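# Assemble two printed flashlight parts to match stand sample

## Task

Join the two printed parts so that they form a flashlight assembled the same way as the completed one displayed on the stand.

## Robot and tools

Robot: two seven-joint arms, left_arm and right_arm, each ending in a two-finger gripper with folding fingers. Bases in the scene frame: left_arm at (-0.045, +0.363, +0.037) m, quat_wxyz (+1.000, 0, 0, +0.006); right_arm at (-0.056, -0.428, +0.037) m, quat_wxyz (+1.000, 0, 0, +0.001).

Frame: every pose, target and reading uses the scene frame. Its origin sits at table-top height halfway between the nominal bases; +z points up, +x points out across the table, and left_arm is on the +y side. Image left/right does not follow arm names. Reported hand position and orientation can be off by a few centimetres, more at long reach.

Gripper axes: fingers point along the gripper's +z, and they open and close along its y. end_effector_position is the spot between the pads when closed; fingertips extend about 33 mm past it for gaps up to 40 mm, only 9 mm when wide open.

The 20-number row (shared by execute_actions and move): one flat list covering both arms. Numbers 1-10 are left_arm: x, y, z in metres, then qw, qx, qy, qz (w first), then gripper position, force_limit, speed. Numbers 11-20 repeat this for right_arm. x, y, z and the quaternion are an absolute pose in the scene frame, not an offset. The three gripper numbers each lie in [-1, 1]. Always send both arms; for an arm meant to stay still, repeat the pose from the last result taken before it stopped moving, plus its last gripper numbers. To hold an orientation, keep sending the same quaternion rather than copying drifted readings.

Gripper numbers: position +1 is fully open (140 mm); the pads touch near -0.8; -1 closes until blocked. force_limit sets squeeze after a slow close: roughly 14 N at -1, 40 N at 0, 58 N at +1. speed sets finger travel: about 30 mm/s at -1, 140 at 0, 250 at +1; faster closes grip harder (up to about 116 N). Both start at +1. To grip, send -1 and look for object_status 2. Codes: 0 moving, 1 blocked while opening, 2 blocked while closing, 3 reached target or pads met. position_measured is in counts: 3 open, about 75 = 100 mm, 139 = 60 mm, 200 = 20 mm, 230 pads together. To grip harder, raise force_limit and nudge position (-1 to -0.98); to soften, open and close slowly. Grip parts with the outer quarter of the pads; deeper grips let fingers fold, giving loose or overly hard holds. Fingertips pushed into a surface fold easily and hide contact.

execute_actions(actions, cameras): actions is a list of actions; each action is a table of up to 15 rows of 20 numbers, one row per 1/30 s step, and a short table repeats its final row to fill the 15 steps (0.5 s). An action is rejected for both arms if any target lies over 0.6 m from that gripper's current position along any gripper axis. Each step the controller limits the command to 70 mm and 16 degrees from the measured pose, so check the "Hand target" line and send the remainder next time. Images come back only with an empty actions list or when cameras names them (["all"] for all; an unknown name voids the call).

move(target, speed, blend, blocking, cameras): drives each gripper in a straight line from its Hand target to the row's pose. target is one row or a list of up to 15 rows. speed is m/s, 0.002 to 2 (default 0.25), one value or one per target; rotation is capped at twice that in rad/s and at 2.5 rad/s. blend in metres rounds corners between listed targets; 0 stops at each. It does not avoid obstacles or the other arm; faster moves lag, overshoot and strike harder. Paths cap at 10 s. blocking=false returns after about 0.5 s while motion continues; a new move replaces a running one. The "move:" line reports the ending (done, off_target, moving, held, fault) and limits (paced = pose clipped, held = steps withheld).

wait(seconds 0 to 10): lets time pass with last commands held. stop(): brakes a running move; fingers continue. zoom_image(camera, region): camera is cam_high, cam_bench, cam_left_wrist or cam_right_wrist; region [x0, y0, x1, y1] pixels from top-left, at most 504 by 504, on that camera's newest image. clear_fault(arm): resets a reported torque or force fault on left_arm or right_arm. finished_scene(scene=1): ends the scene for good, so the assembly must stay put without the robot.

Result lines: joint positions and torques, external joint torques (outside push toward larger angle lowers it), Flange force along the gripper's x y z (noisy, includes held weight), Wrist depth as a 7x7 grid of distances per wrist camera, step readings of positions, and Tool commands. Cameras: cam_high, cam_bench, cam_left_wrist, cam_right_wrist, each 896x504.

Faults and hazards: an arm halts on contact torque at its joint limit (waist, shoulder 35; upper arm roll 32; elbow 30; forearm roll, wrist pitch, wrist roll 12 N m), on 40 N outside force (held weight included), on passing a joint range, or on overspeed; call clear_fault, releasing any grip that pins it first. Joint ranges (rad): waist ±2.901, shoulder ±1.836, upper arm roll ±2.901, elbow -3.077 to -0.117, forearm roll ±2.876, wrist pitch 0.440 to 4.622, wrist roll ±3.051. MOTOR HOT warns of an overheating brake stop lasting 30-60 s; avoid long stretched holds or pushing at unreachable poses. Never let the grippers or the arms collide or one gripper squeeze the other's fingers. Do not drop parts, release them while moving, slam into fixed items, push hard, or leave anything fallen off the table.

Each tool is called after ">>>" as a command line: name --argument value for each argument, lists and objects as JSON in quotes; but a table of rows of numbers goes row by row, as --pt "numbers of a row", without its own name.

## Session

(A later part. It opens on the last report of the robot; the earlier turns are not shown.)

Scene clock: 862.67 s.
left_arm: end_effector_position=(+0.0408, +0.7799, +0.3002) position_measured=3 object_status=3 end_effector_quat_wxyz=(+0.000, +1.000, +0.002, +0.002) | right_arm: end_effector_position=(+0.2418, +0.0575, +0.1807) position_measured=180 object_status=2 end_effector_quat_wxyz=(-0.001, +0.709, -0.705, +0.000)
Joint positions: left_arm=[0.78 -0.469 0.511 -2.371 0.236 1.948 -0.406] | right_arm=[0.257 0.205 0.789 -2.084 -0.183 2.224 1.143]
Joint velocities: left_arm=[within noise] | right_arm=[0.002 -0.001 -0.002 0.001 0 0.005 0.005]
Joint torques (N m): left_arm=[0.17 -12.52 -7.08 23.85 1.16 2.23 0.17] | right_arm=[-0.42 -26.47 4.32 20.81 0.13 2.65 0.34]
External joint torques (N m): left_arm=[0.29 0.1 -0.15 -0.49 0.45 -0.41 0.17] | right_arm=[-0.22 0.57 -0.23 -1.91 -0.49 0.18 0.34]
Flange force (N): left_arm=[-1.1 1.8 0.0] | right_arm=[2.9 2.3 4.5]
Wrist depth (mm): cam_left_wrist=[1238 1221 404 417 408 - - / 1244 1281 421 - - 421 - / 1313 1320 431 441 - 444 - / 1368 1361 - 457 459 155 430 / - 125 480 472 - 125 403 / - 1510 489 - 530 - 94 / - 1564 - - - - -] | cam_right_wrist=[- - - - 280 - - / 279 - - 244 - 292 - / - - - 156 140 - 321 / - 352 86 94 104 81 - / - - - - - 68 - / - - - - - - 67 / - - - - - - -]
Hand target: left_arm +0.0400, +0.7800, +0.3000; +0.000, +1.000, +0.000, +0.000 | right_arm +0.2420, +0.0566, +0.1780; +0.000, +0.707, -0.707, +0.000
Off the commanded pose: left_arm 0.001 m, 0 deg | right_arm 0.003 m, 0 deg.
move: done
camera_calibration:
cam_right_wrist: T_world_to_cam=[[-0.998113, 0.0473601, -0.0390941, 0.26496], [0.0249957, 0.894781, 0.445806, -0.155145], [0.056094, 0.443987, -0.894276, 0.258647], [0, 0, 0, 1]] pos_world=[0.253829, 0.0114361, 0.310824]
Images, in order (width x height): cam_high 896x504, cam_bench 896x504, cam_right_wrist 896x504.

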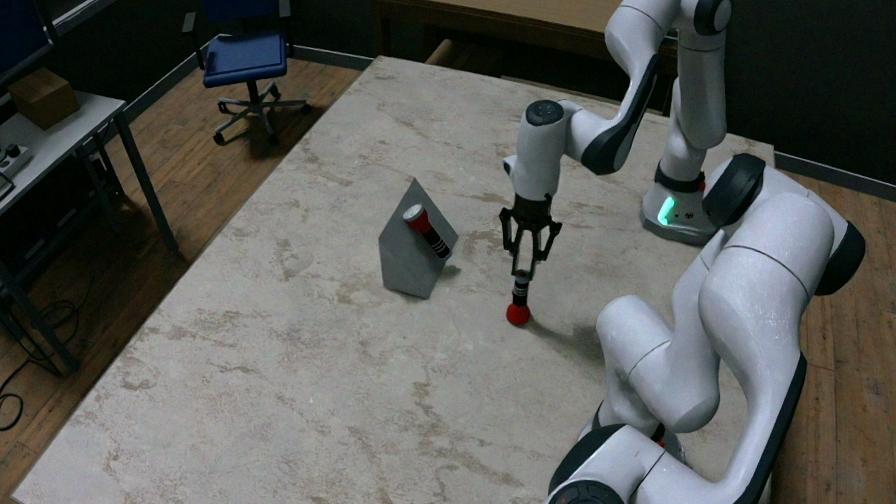

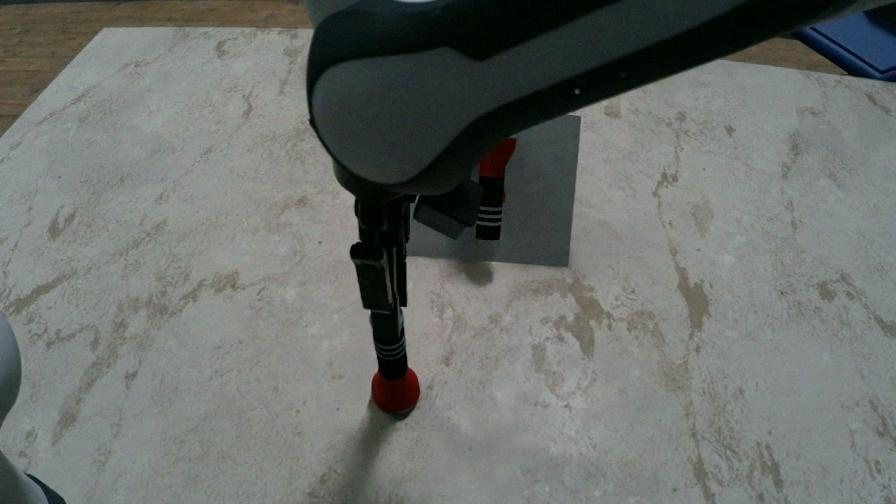

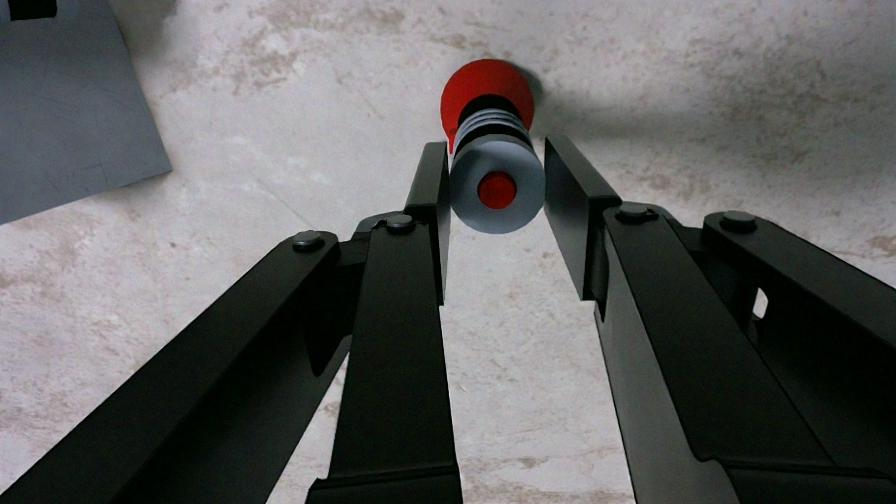

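>>> move --target '[0.04, 0.78, 0.3, 0.0, 1.0, 0.0, 0.0, 1, 1, 1, 0.242, 0.0562, 0.1745, 0, 0.7071, -0.7071, 0, -1, -1, -1]' --speed 0.01 --cameras '["cam_right_wrist", "cam_bench", "cam_high"]'

Scene clock: 949.87 s.
left_arm: end_effector_position=(+0.0408, +0.7799, +0.3002) position_measured=3 object_status=3 end_effector_quat_wxyz=(+0.000, +1.000, +0.002, +0.002) | right_arm: end_effector_position=(+0.2427, +0.0598, +0.1806) position_measured=180 object_status=2 end_effector_quat_wxyz=(-0.005, +0.709, -0.705, +0.000)
Joint positions: left_arm=[0.78 -0.469 0.511 -2.371 0.236 1.948 -0.406] | right_arm=[0.26 0.206 0.787 -2.086 -0.187 2.234 1.146]
Joint velocities: left_arm=[within noise] | right_arm=[0.001 0.001 -0.001 0.001 0 0.005 0.001]
Joint torques (N m): left_arm=[0.15 -12.54 -7.05 23.92 1.16 2.23 0.12] | right_arm=[-0.76 -24.44 2.64 18.74 -0.09 2.38 0.27]
External joint torques (N m): left_arm=[0.21 0 -0.2 -0.37 0.45 -0.4 0.12] | right_arm=[-0.77 2.81 -2.13 -4.01 -0.71 -0.12 0.27]
Flange force (N): left_arm=[-0.9 1.9 -0.3] | right_arm=[2.3 0.1 10.9]
Wrist depth (mm): cam_left_wrist=[1221 1227 405 - - - - / 1274 1281 - - 428 434 - / 1333 1313 432 441 - - - / 1361 1340 - 462 - - 430 / - 125 472 - - 125 392 / - 1493 - - 544 507 94 / - 1574 526 - - - -] | cam_right_wrist=[264 288 285 277 - 273 - / 275 303 - 260 301 - - / 279 326 - 149 139 322 - / - - 86 94 104 81 72 / 399 - - 384 - 68 - / - - - - - - 67 / - - - - - - -]
Hand target: left_arm +0.0400, +0.7800, +0.3000; +0.000, +1.000, +0.000, +0.000 | right_arm +0.2419, +0.0562, +0.1746; +0.000, +0.707, -0.707, +0.000
Off the commanded pose: left_arm 0.001 m, 0 deg | right_arm 0.007 m, 1 deg.
move: off_target (right_arm)
camera_calibration:
cam_right_wrist: T_world_to_cam=[[-0.997902, 0.0472801, -0.0442219, 0.266618], [0.0222722, 0.892128, 0.451234, -0.157203], [0.060786, 0.449302, -0.891309, 0.25551], [0, 0, 0, 1]] pos_world=[0.254029, 0.0128387, 0.310464]
Images, in order (width x height): cam_high 896x504, cam_bench 896x504, cam_right_wrist 896x504.

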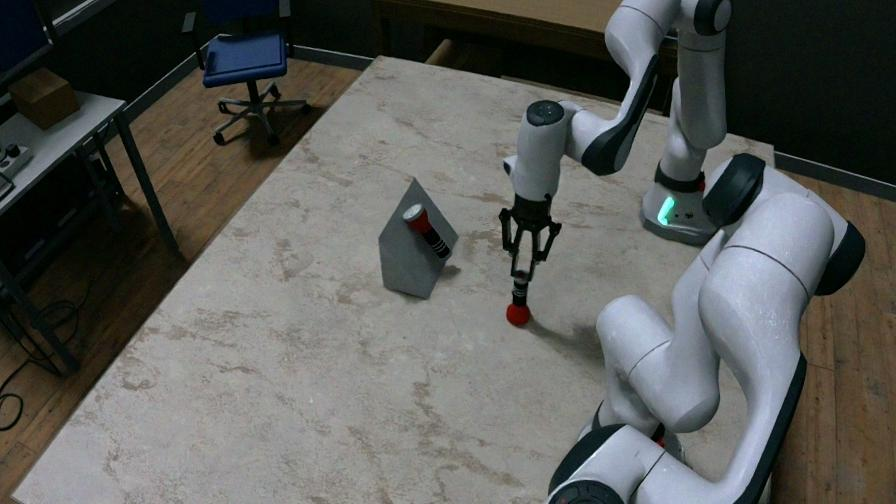

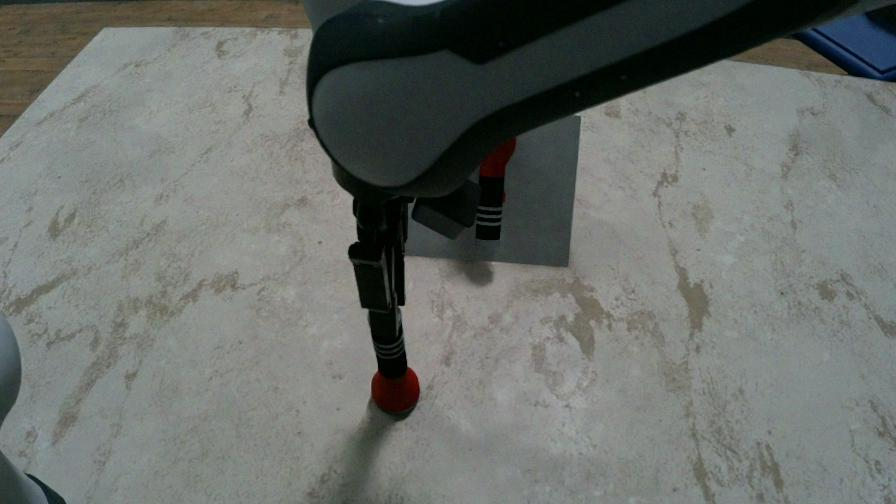

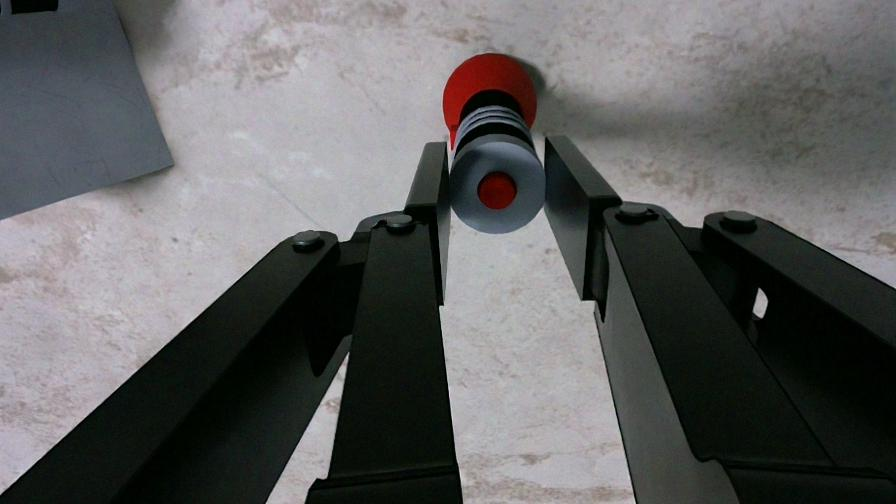

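>>> move --target '[0.04, 0.78, 0.3, 0.0, 1.0, 0.0, 0.0, 1, 1, 1, 0.242, 0.0564, 0.1795, 0, 0.7071, -0.7071, 0, -1, -1, -1]' --speed 0.02 --cameras '["cam_right_wrist", "cam_bench"]'

Scene clock: 956.83 s.
left_arm: end_effector_position=(+0.0408, +0.7799, +0.3002) position_measured=3 object_status=3 end_effector_quat_wxyz=(+0.000, +1.000, +0.002, +0.002) | right_arm: end_effector_position=(+0.2421, +0.0588, +0.1806) position_measured=180 object_status=2 end_effector_quat_wxyz=(-0.003, +0.709, -0.705, +0.000)
Joint positions: left_arm=[0.78 -0.469 0.511 -2.371 0.236 1.948 -0.406] | right_arm=[0.26 0.206 0.787 -2.085 -0.185 2.229 1.147]
Joint torques (N m): left_arm=[0.14 -12.52 -6.99 23.98 1.16 2.24 0.11] | right_arm=[-0.87 -27.43 4.26 21.48 1.09 2.06 0.09]
External joint torques (N m): left_arm=[0.24 0.08 -0.1 -0.34 0.45 -0.4 0.1] | right_arm=[-0.89 -0.28 -0.51 -1.19 0.47 -0.42 0.09]
Flange force (N): left_arm=[-0.9 1.5 -0.3] | right_arm=[6.8 2.6 -1.2]
Wrist depth (mm): cam_left_wrist=[1204 1215 405 - - 423 - / 1244 - 418 432 - 428 428 / 1306 1340 421 440 - 455 451 / 1375 1368 - - 465 466 422 / - 125 483 - 478 125 390 / - 1484 - - - - 94 / - 1555 525 - - 569 -] | cam_right_wrist=[270 - 285 286 - 285 - / 285 - 308 295 - 285 - / 282 - - 152 139 - - / - - 86 93 104 81 - / - - - - - 68 - / - - - - - - 67 / - - - - - - -]
Hand target: left_arm +0.0400, +0.7800, +0.3000; +0.000, +1.000, +0.000, +0.000 | right_arm +0.2420, +0.0564, +0.1795; +0.000, +0.707, -0.707, +0.000
Off the commanded pose: left_arm 0.001 m, 0 deg | right_arm 0.003 m, 0 deg.
move: done
camera_calibration:
cam_right_wrist: T_world_to_cam=[[-0.997926, 0.0486166, -0.0421869, 0.265613], [0.0245765, 0.893522, 0.448347, -0.15653], [0.059492, 0.446381, -0.892863, 0.256769], [0, 0, 0, 1]] pos_world=[0.253634, 0.012333, 0.310645]
Images, in order (width x height): cam_bench 896x504, cam_right_wrist 896x504.

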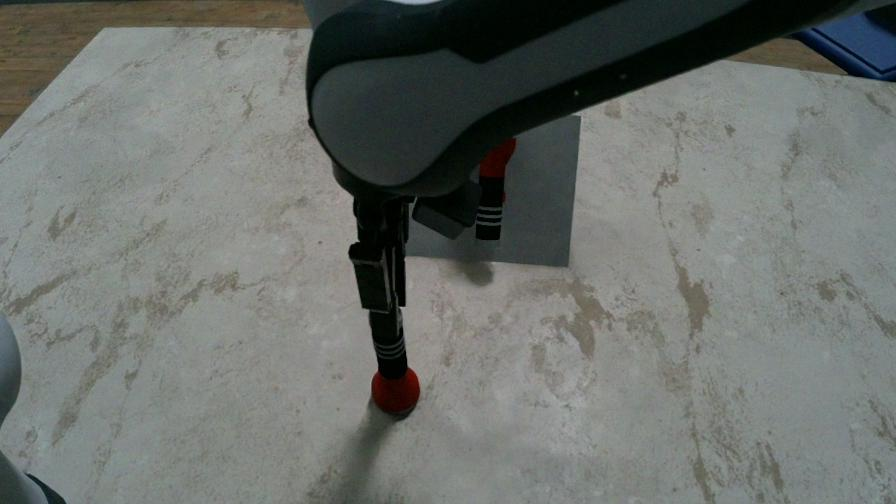

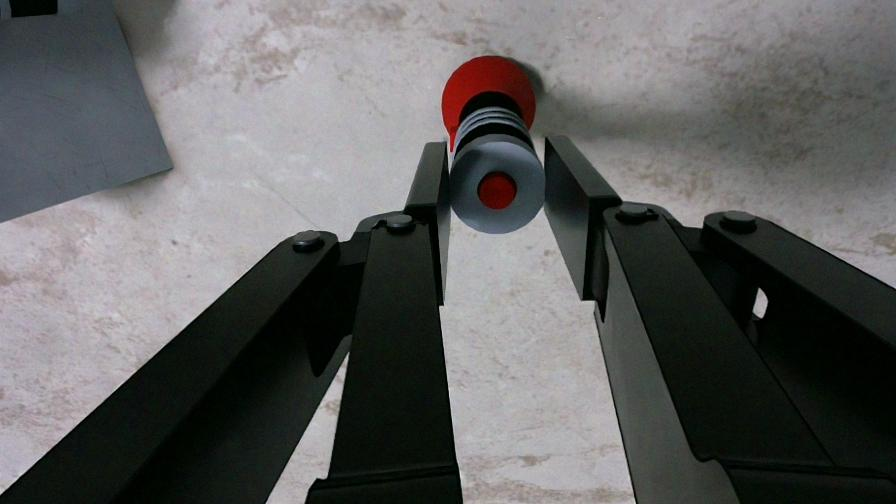

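>>> move --pt "0.04 0.78 0.3 0.0 1.0 0.0 0.0 1 1 1 0.2424 0.0594 0.1801 0 0.7071 -0.7071 0 -1 -1 -1" --pt "0.04 0.78 0.3 0.0 1.0 0.0 0.0 1 1 1 0.2424 0.0594 0.1801 0 0.7071 -0.7071 0 -0.2 -1 -1" --speed 0.02 --cameras '["cam_right_wrist", "cam_bench", "cam_high"]'

Scene clock: 965.93 s.
left_arm: end_effector_position=(+0.0408, +0.7799, +0.3002) position_measured=3 object_status=3 end_effector_quat_wxyz=(+0.000, +1.000, +0.002, +0.002) | right_arm: end_effector_position=(+0.2425, +0.0601, +0.1808) position_measured=154 object_status=0 end_effector_quat_wxyz=(-0.001, +0.709, -0.706, -0.001)
Joint positions: left_arm=[0.78 -0.469 0.511 -2.371 0.236 1.948 -0.406] | right_arm=[0.264 0.213 0.784 -2.076 -0.187 2.223 1.148]
Joint torques (N m): left_arm=[0.16 -12.5 -7.03 23.91 1.17 2.24 0.11] | right_arm=[0.04 -28.03 4.89 22.77 0.36 2.23 0.23]
External joint torques (N m): left_arm=[0.14 0.14 -0.25 -0.45 0.45 -0.4 0.11] | right_arm=[0.12 -0.63 0.08 0.11 -0.26 -0.24 0.23]
Flange force (N): left_arm=[-0.7 1.7 -0.1] | right_arm=[-0.1 0.6 -1.0]
Wrist depth (mm): cam_left_wrist=[1198 1204 401 406 - 415 416 / 1256 1268 420 421 - - 432 / 1320 1306 - - - - 450 / 1354 1354 - 460 - 467 430 / - 125 477 477 - 125 392 / - 116 - 505 - - 94 / - 1546 529 - - - -] | cam_right_wrist=[272 287 - - 277 273 - / 278 305 - 254 - - - / 283 - 316 136 131 318 - / 354 - 90 - 115 80 - / - - - - - - 70 / - - - 415 - - - / - - - - - - -]
Hand target: left_arm +0.0400, +0.7800, +0.3000; +0.000, +1.000, +0.000, +0.000 | right_arm +0.2424, +0.0594, +0.1801; +0.000, +0.707, -0.707, +0.000
Off the commanded pose: left_arm 0.001 m, 0 deg | right_arm 0.001 m, 0 deg.
move: done
camera_calibration:
cam_right_wrist: T_world_to_cam=[[-0.998057, 0.049026, -0.0384553, 0.26522], [0.0266933, 0.894096, 0.447079, -0.158033], [0.0563012, 0.445184, -0.893667, 0.257339], [0, 0, 0, 1]] pos_world=[0.254435, 0.0137311, 0.310828]
Images, in order (width x height): cam_high 896x504, cam_bench 896x504, cam_right_wrist 896x504.

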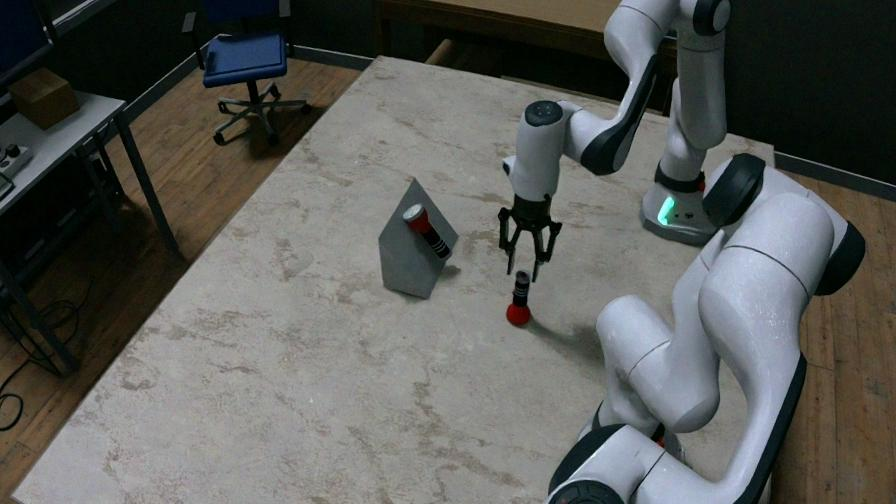

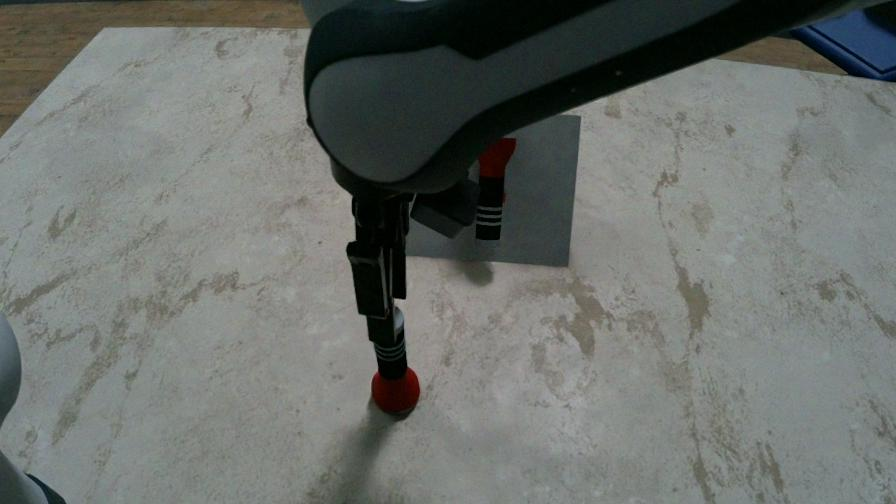

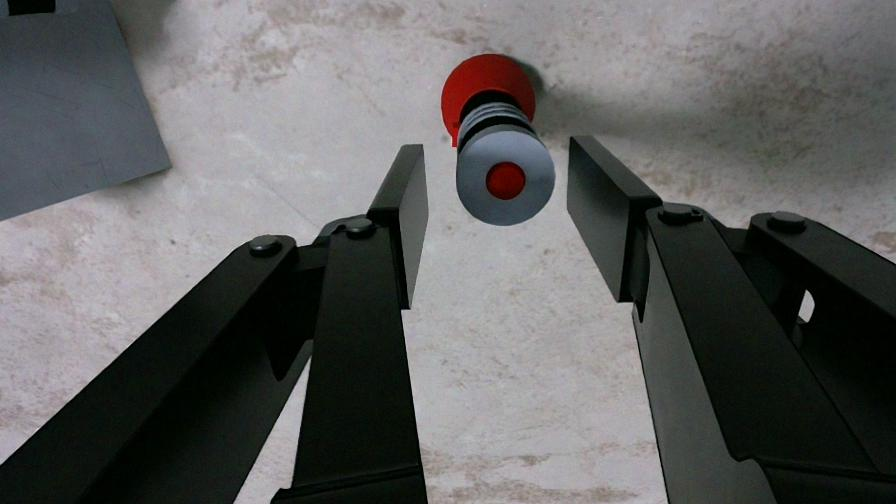

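>>> zoom_image --camera "cam_bench" --region '[350, 300, 440, 420]'

>>> zoom_image --camera "cam_high" --region '[480, 255, 560, 335]'

>>> zoom_image --camera "cam_right_wrist" --region '[420, 30, 580, 240]'

Scaled by 4.200.

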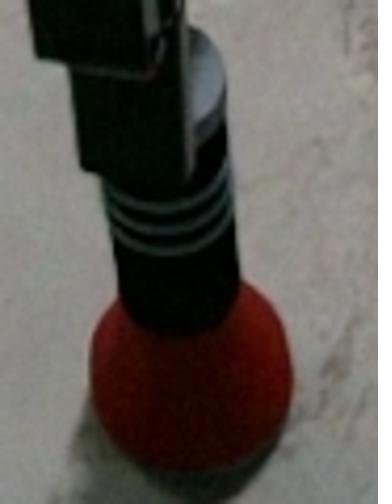

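Scaled by 6.300.

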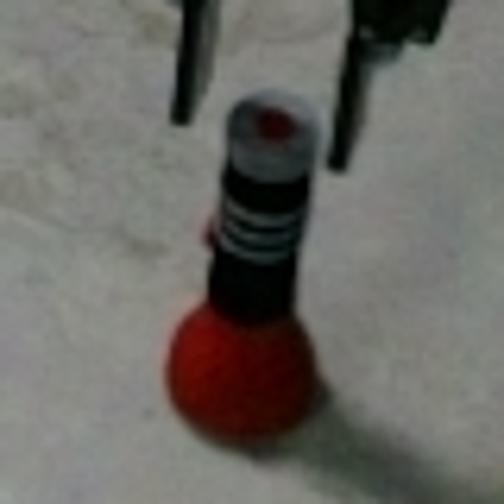

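Scaled by 2.400.

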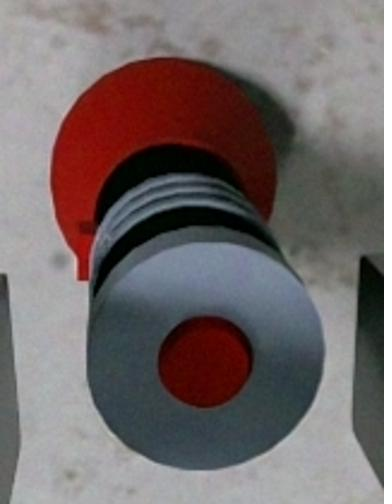

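>>> move --pt "0.04 0.78 0.3 0.0 1.0 0.0 0.0 1 1 1 0.2424 0.0594 0.1801 0 0.7071 -0.7071 0 1 -1 -0.3" --pt "0.04 0.78 0.3 0.0 1.0 0.0 0.0 1 1 1 0.2424 0.058 0.3 0 0.7071 -0.7071 0 1 -1 -0.3" --pt "0.04 0.78 0.3 0.0 1.0 0.0 0.0 1 1 1 0.19 -0.04 0.27 -0.2544 0.4707 -0.8323 -0.1442 1 -1 -0.3" --pt "0.04 0.78 0.3 0.0 1.0 0.0 0.0 1 1 1 0.19 -0.018 0.125 -0.2544 0.4707 -0.8323 -0.1442 1 -1 -0.3" --speed '[0.1, 0.15, 0.25, 0.2]' --blend '[0, 0.02, 0.03, 0]' --cameras '["all"]'

Scene clock: 1035.50 s.
left_arm: end_effector_position=(+0.0408, +0.7799, +0.3002) position_measured=3 object_status=3 end_effector_quat_wxyz=(+0.000, +1.000, +0.002, +0.002) | right_arm: end_effector_position=(+0.1895, -0.0177, +0.1257) position_measured=3 object_status=3 end_effector_quat_wxyz=(+0.227, -0.469, +0.847, +0.109)
Joint positions: left_arm=[0.78 -0.469 0.511 -2.371 0.236 1.948 -0.406] | right_arm=[0.786 -0.09 0.538 -2.787 1.25 3.285 0.614]
Joint velocities: left_arm=[within noise] | right_arm=[-0.001 0 0 0 0 0.001 -0.005]
Joint torques (N m): left_arm=[0.13 -12.5 -7.08 23.88 1.16 2.24 0.12] | right_arm=[-0.07 -19.82 -1.19 16.92 -0.36 3.19 -0.04]
External joint torques (N m): left_arm=[0.14 0.09 -0.28 -0.44 0.44 -0.4 0.12] | right_arm=[-0.11 -0.17 -0.35 0.2 0.62 0.23 -0.02]
Flange force (N): left_arm=[-0.7 1.8 -0.2] | right_arm=[0.0 0.0 0.0]
Wrist depth (mm): cam_left_wrist=[1210 1210 - 405 - - 426 / 1287 1256 421 425 - - - / 1300 1313 - 455 431 - - / 1368 1375 456 459 473 448 435 / - 125 - 472 478 125 389 / - 1502 - 501 - - 94 / - 1519 - - - - -] | cam_right_wrist=[- - - - 238 219 - / - - - - 260 - - / - - - 250 243 137 112 / - 102 150 232 - - 108 / - 100 - 215 - - - / - 379 - - 750 - - / - - - - 4083 2450 -]
Hand target: left_arm +0.0400, +0.7800, +0.3000; +0.000, +1.000, +0.000, +0.000 | right_arm +0.1899, -0.0178, +0.1255; +0.228, -0.471, +0.845, +0.108
Off the commanded pose: left_arm 0.001 m, 0 deg | right_arm 0.001 m, 5 deg.
move: off_target (right_arm)
camera_calibration:
cam_left_wrist: T_world_to_cam=[[0.0295347, -0.998112, 0.0538556, 0.763947], [-0.96299, -0.0139713, 0.269176, -0.0128302], [-0.267915, -0.0598124, -0.961584, 0.495547], [0, 0, 0, 1]] pos_world=[0.0978464, 0.791965, 0.438821]
cam_right_wrist: T_world_to_cam=[[-0.806723, 0.589889, -0.0350614, 0.186921], [0.310036, 0.473018, 0.824701, -0.171086], [0.503067, 0.654435, -0.564481, 0.123398], [0, 0, 0, 1]] pos_world=[0.141759, -0.110092, 0.217305]

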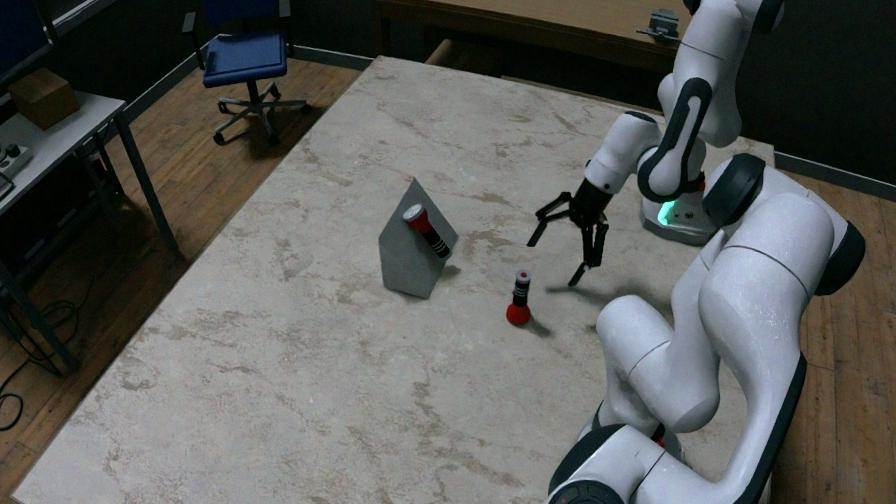

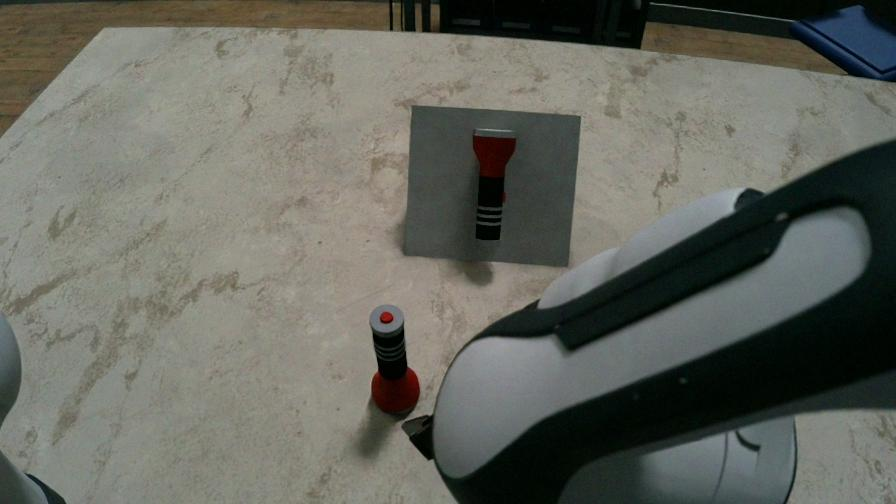

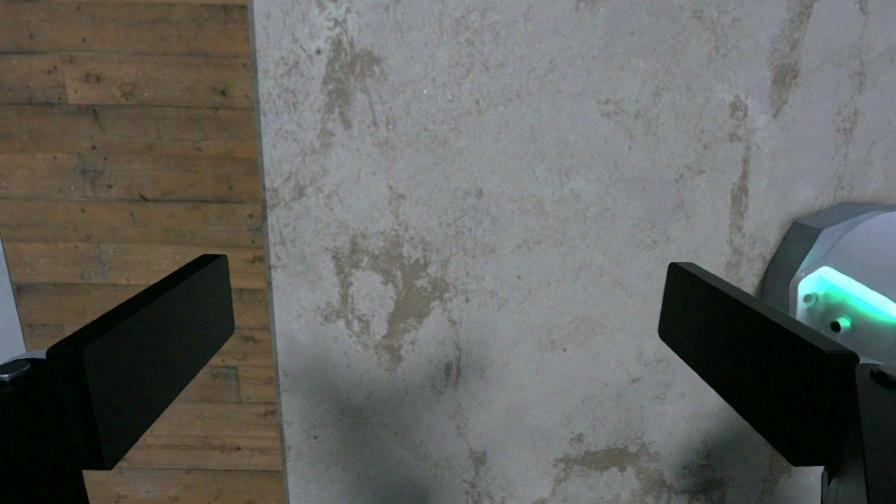

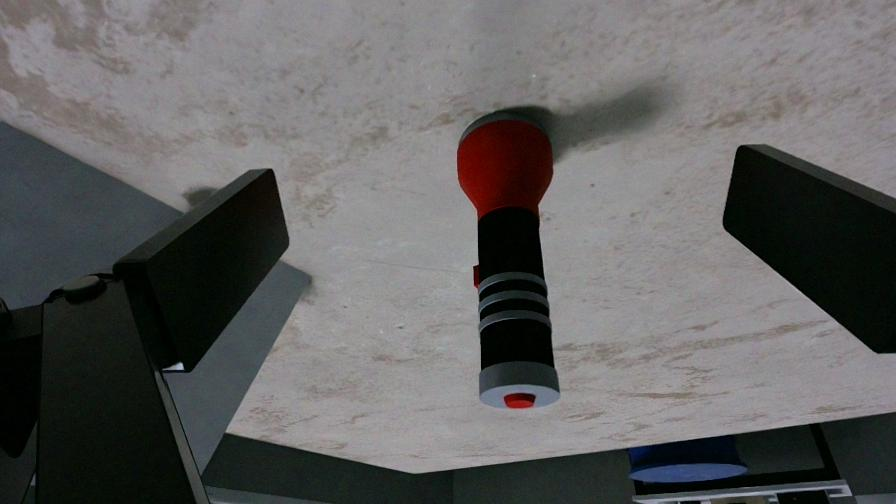

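>>> zoom_image --camera "cam_right_wrist" --region '[420, 90, 600, 270]'

>>> zoom_image --camera "cam_right_wrist" --region '[460, 180, 560, 240]'

>>> zoom_image --camera "cam_bench" --region '[340, 290, 440, 430]'

Scaled by 2.800.

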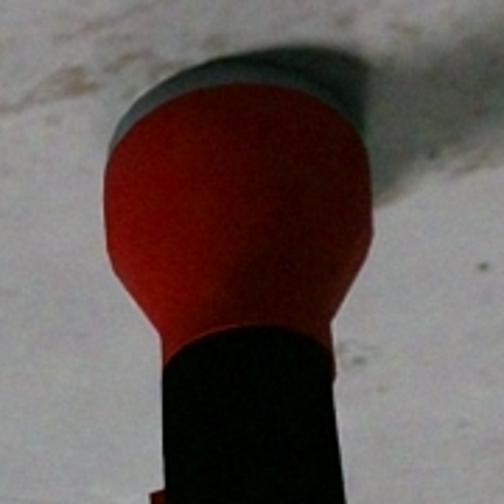

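Scaled by 5.040.

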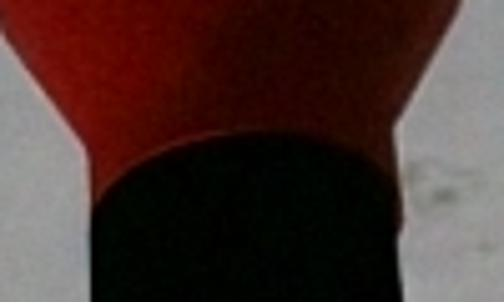

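Scaled by 3.600.

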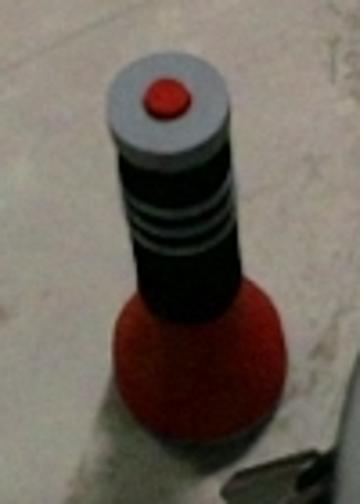

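>>> zoom_image --camera "cam_right_wrist" --region '[465, 195, 505, 235]'

>>> zoom_image --camera "cam_right_wrist" --region '[515, 190, 555, 240]'

>>> zoom_image --camera "cam_right_wrist" --region '[440, 220, 600, 420]'

Scaled by 12.600.

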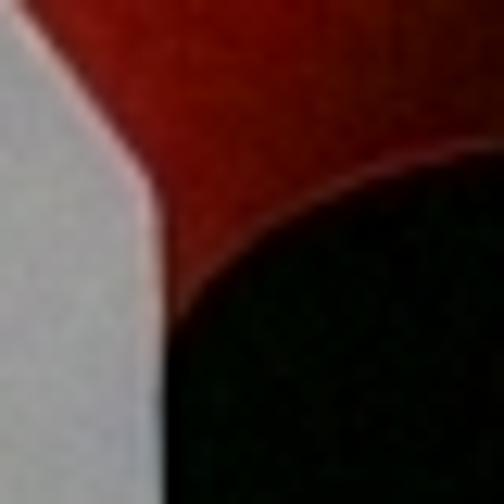

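Scaled by 10.080.

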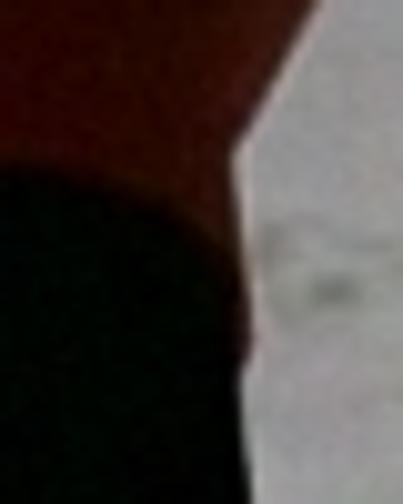

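Scaled by 2.520.

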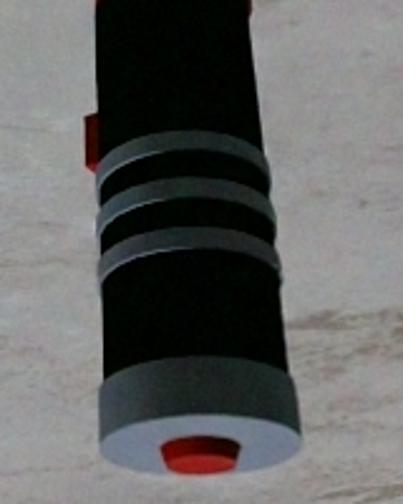

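>>> zoom_image --camera "cam_bench" --region '[365, 350, 425, 415]'

>>> zoom_image --camera "cam_bench" --region '[465, 120, 525, 250]'

>>> zoom_image --camera "cam_high" --region '[495, 260, 545, 330]'

>>> zoom_image --camera "cam_high" --region '[395, 195, 465, 270]'

Scaled by 7.754.

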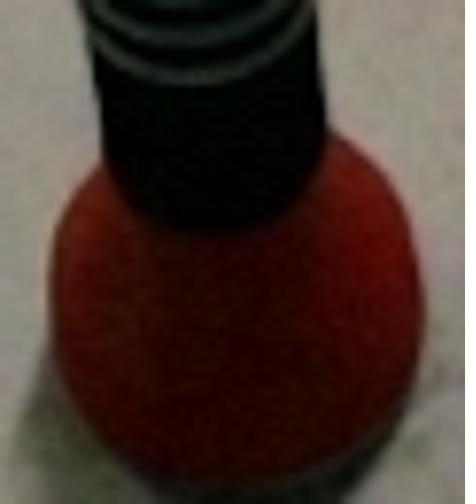

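Scaled by 3.877.

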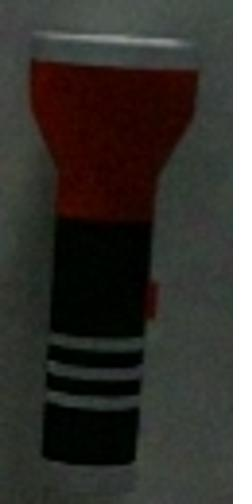

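Scaled by 7.200.

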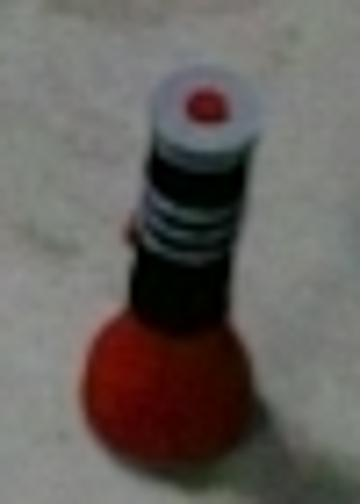

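Scaled by 6.720.

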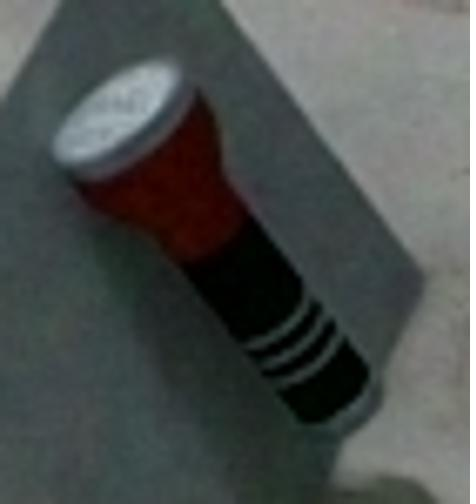

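>>> zoom_image --camera "cam_right_wrist" --region '[474, 200, 498, 224]'

>>> zoom_image --camera "cam_right_wrist" --region '[496, 196, 520, 220]'

>>> zoom_image --camera "cam_right_wrist" --region '[520, 206, 544, 230]'

Scaled by 21.000.

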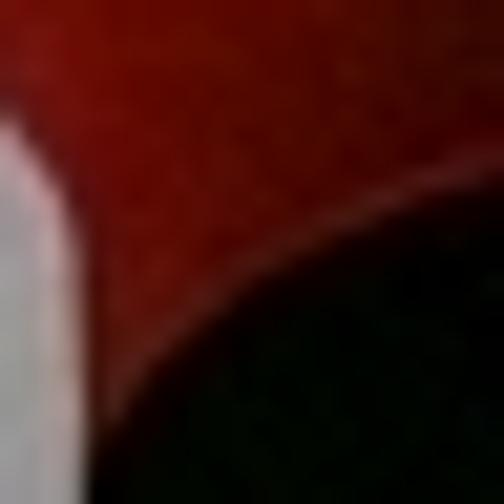

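Scaled by 21.000.

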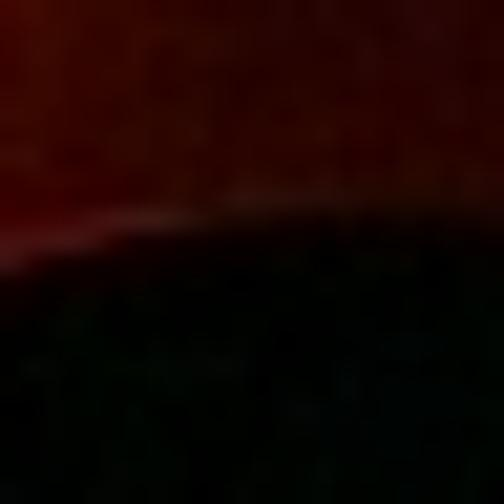

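Scaled by 21.000.

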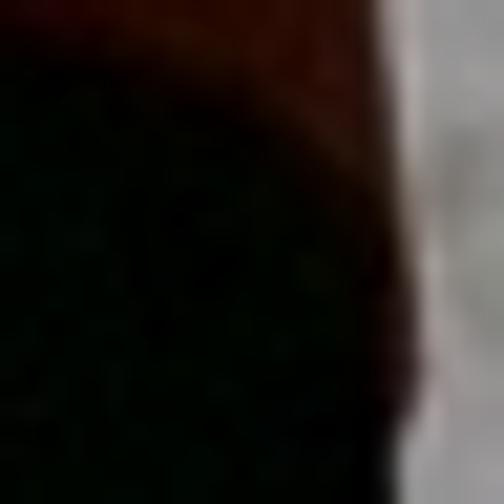

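>>> zoom_image --camera "cam_high" --region '[400, 200, 432, 226]'

>>> zoom_image --camera "cam_right_wrist" --region '[445, 95, 565, 225]'

Scaled by 15.750.

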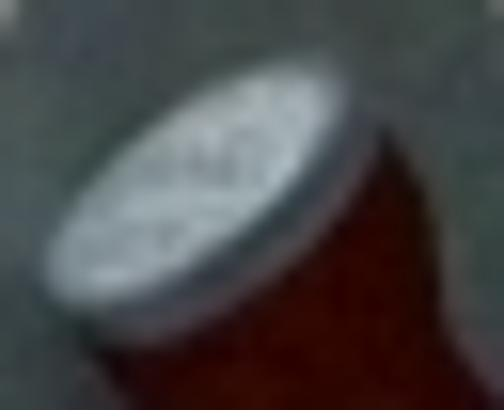

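Scaled by 3.877.

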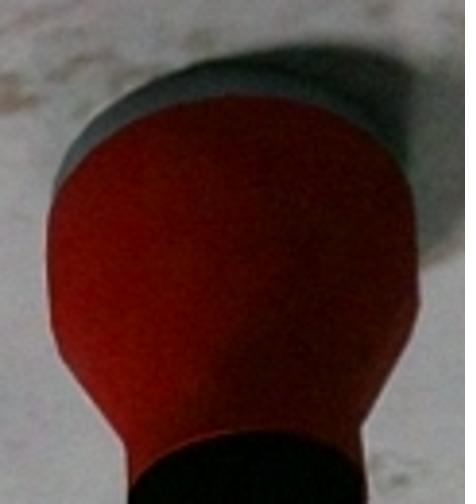

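>>> finished_scene

The scene is finished: the task was done.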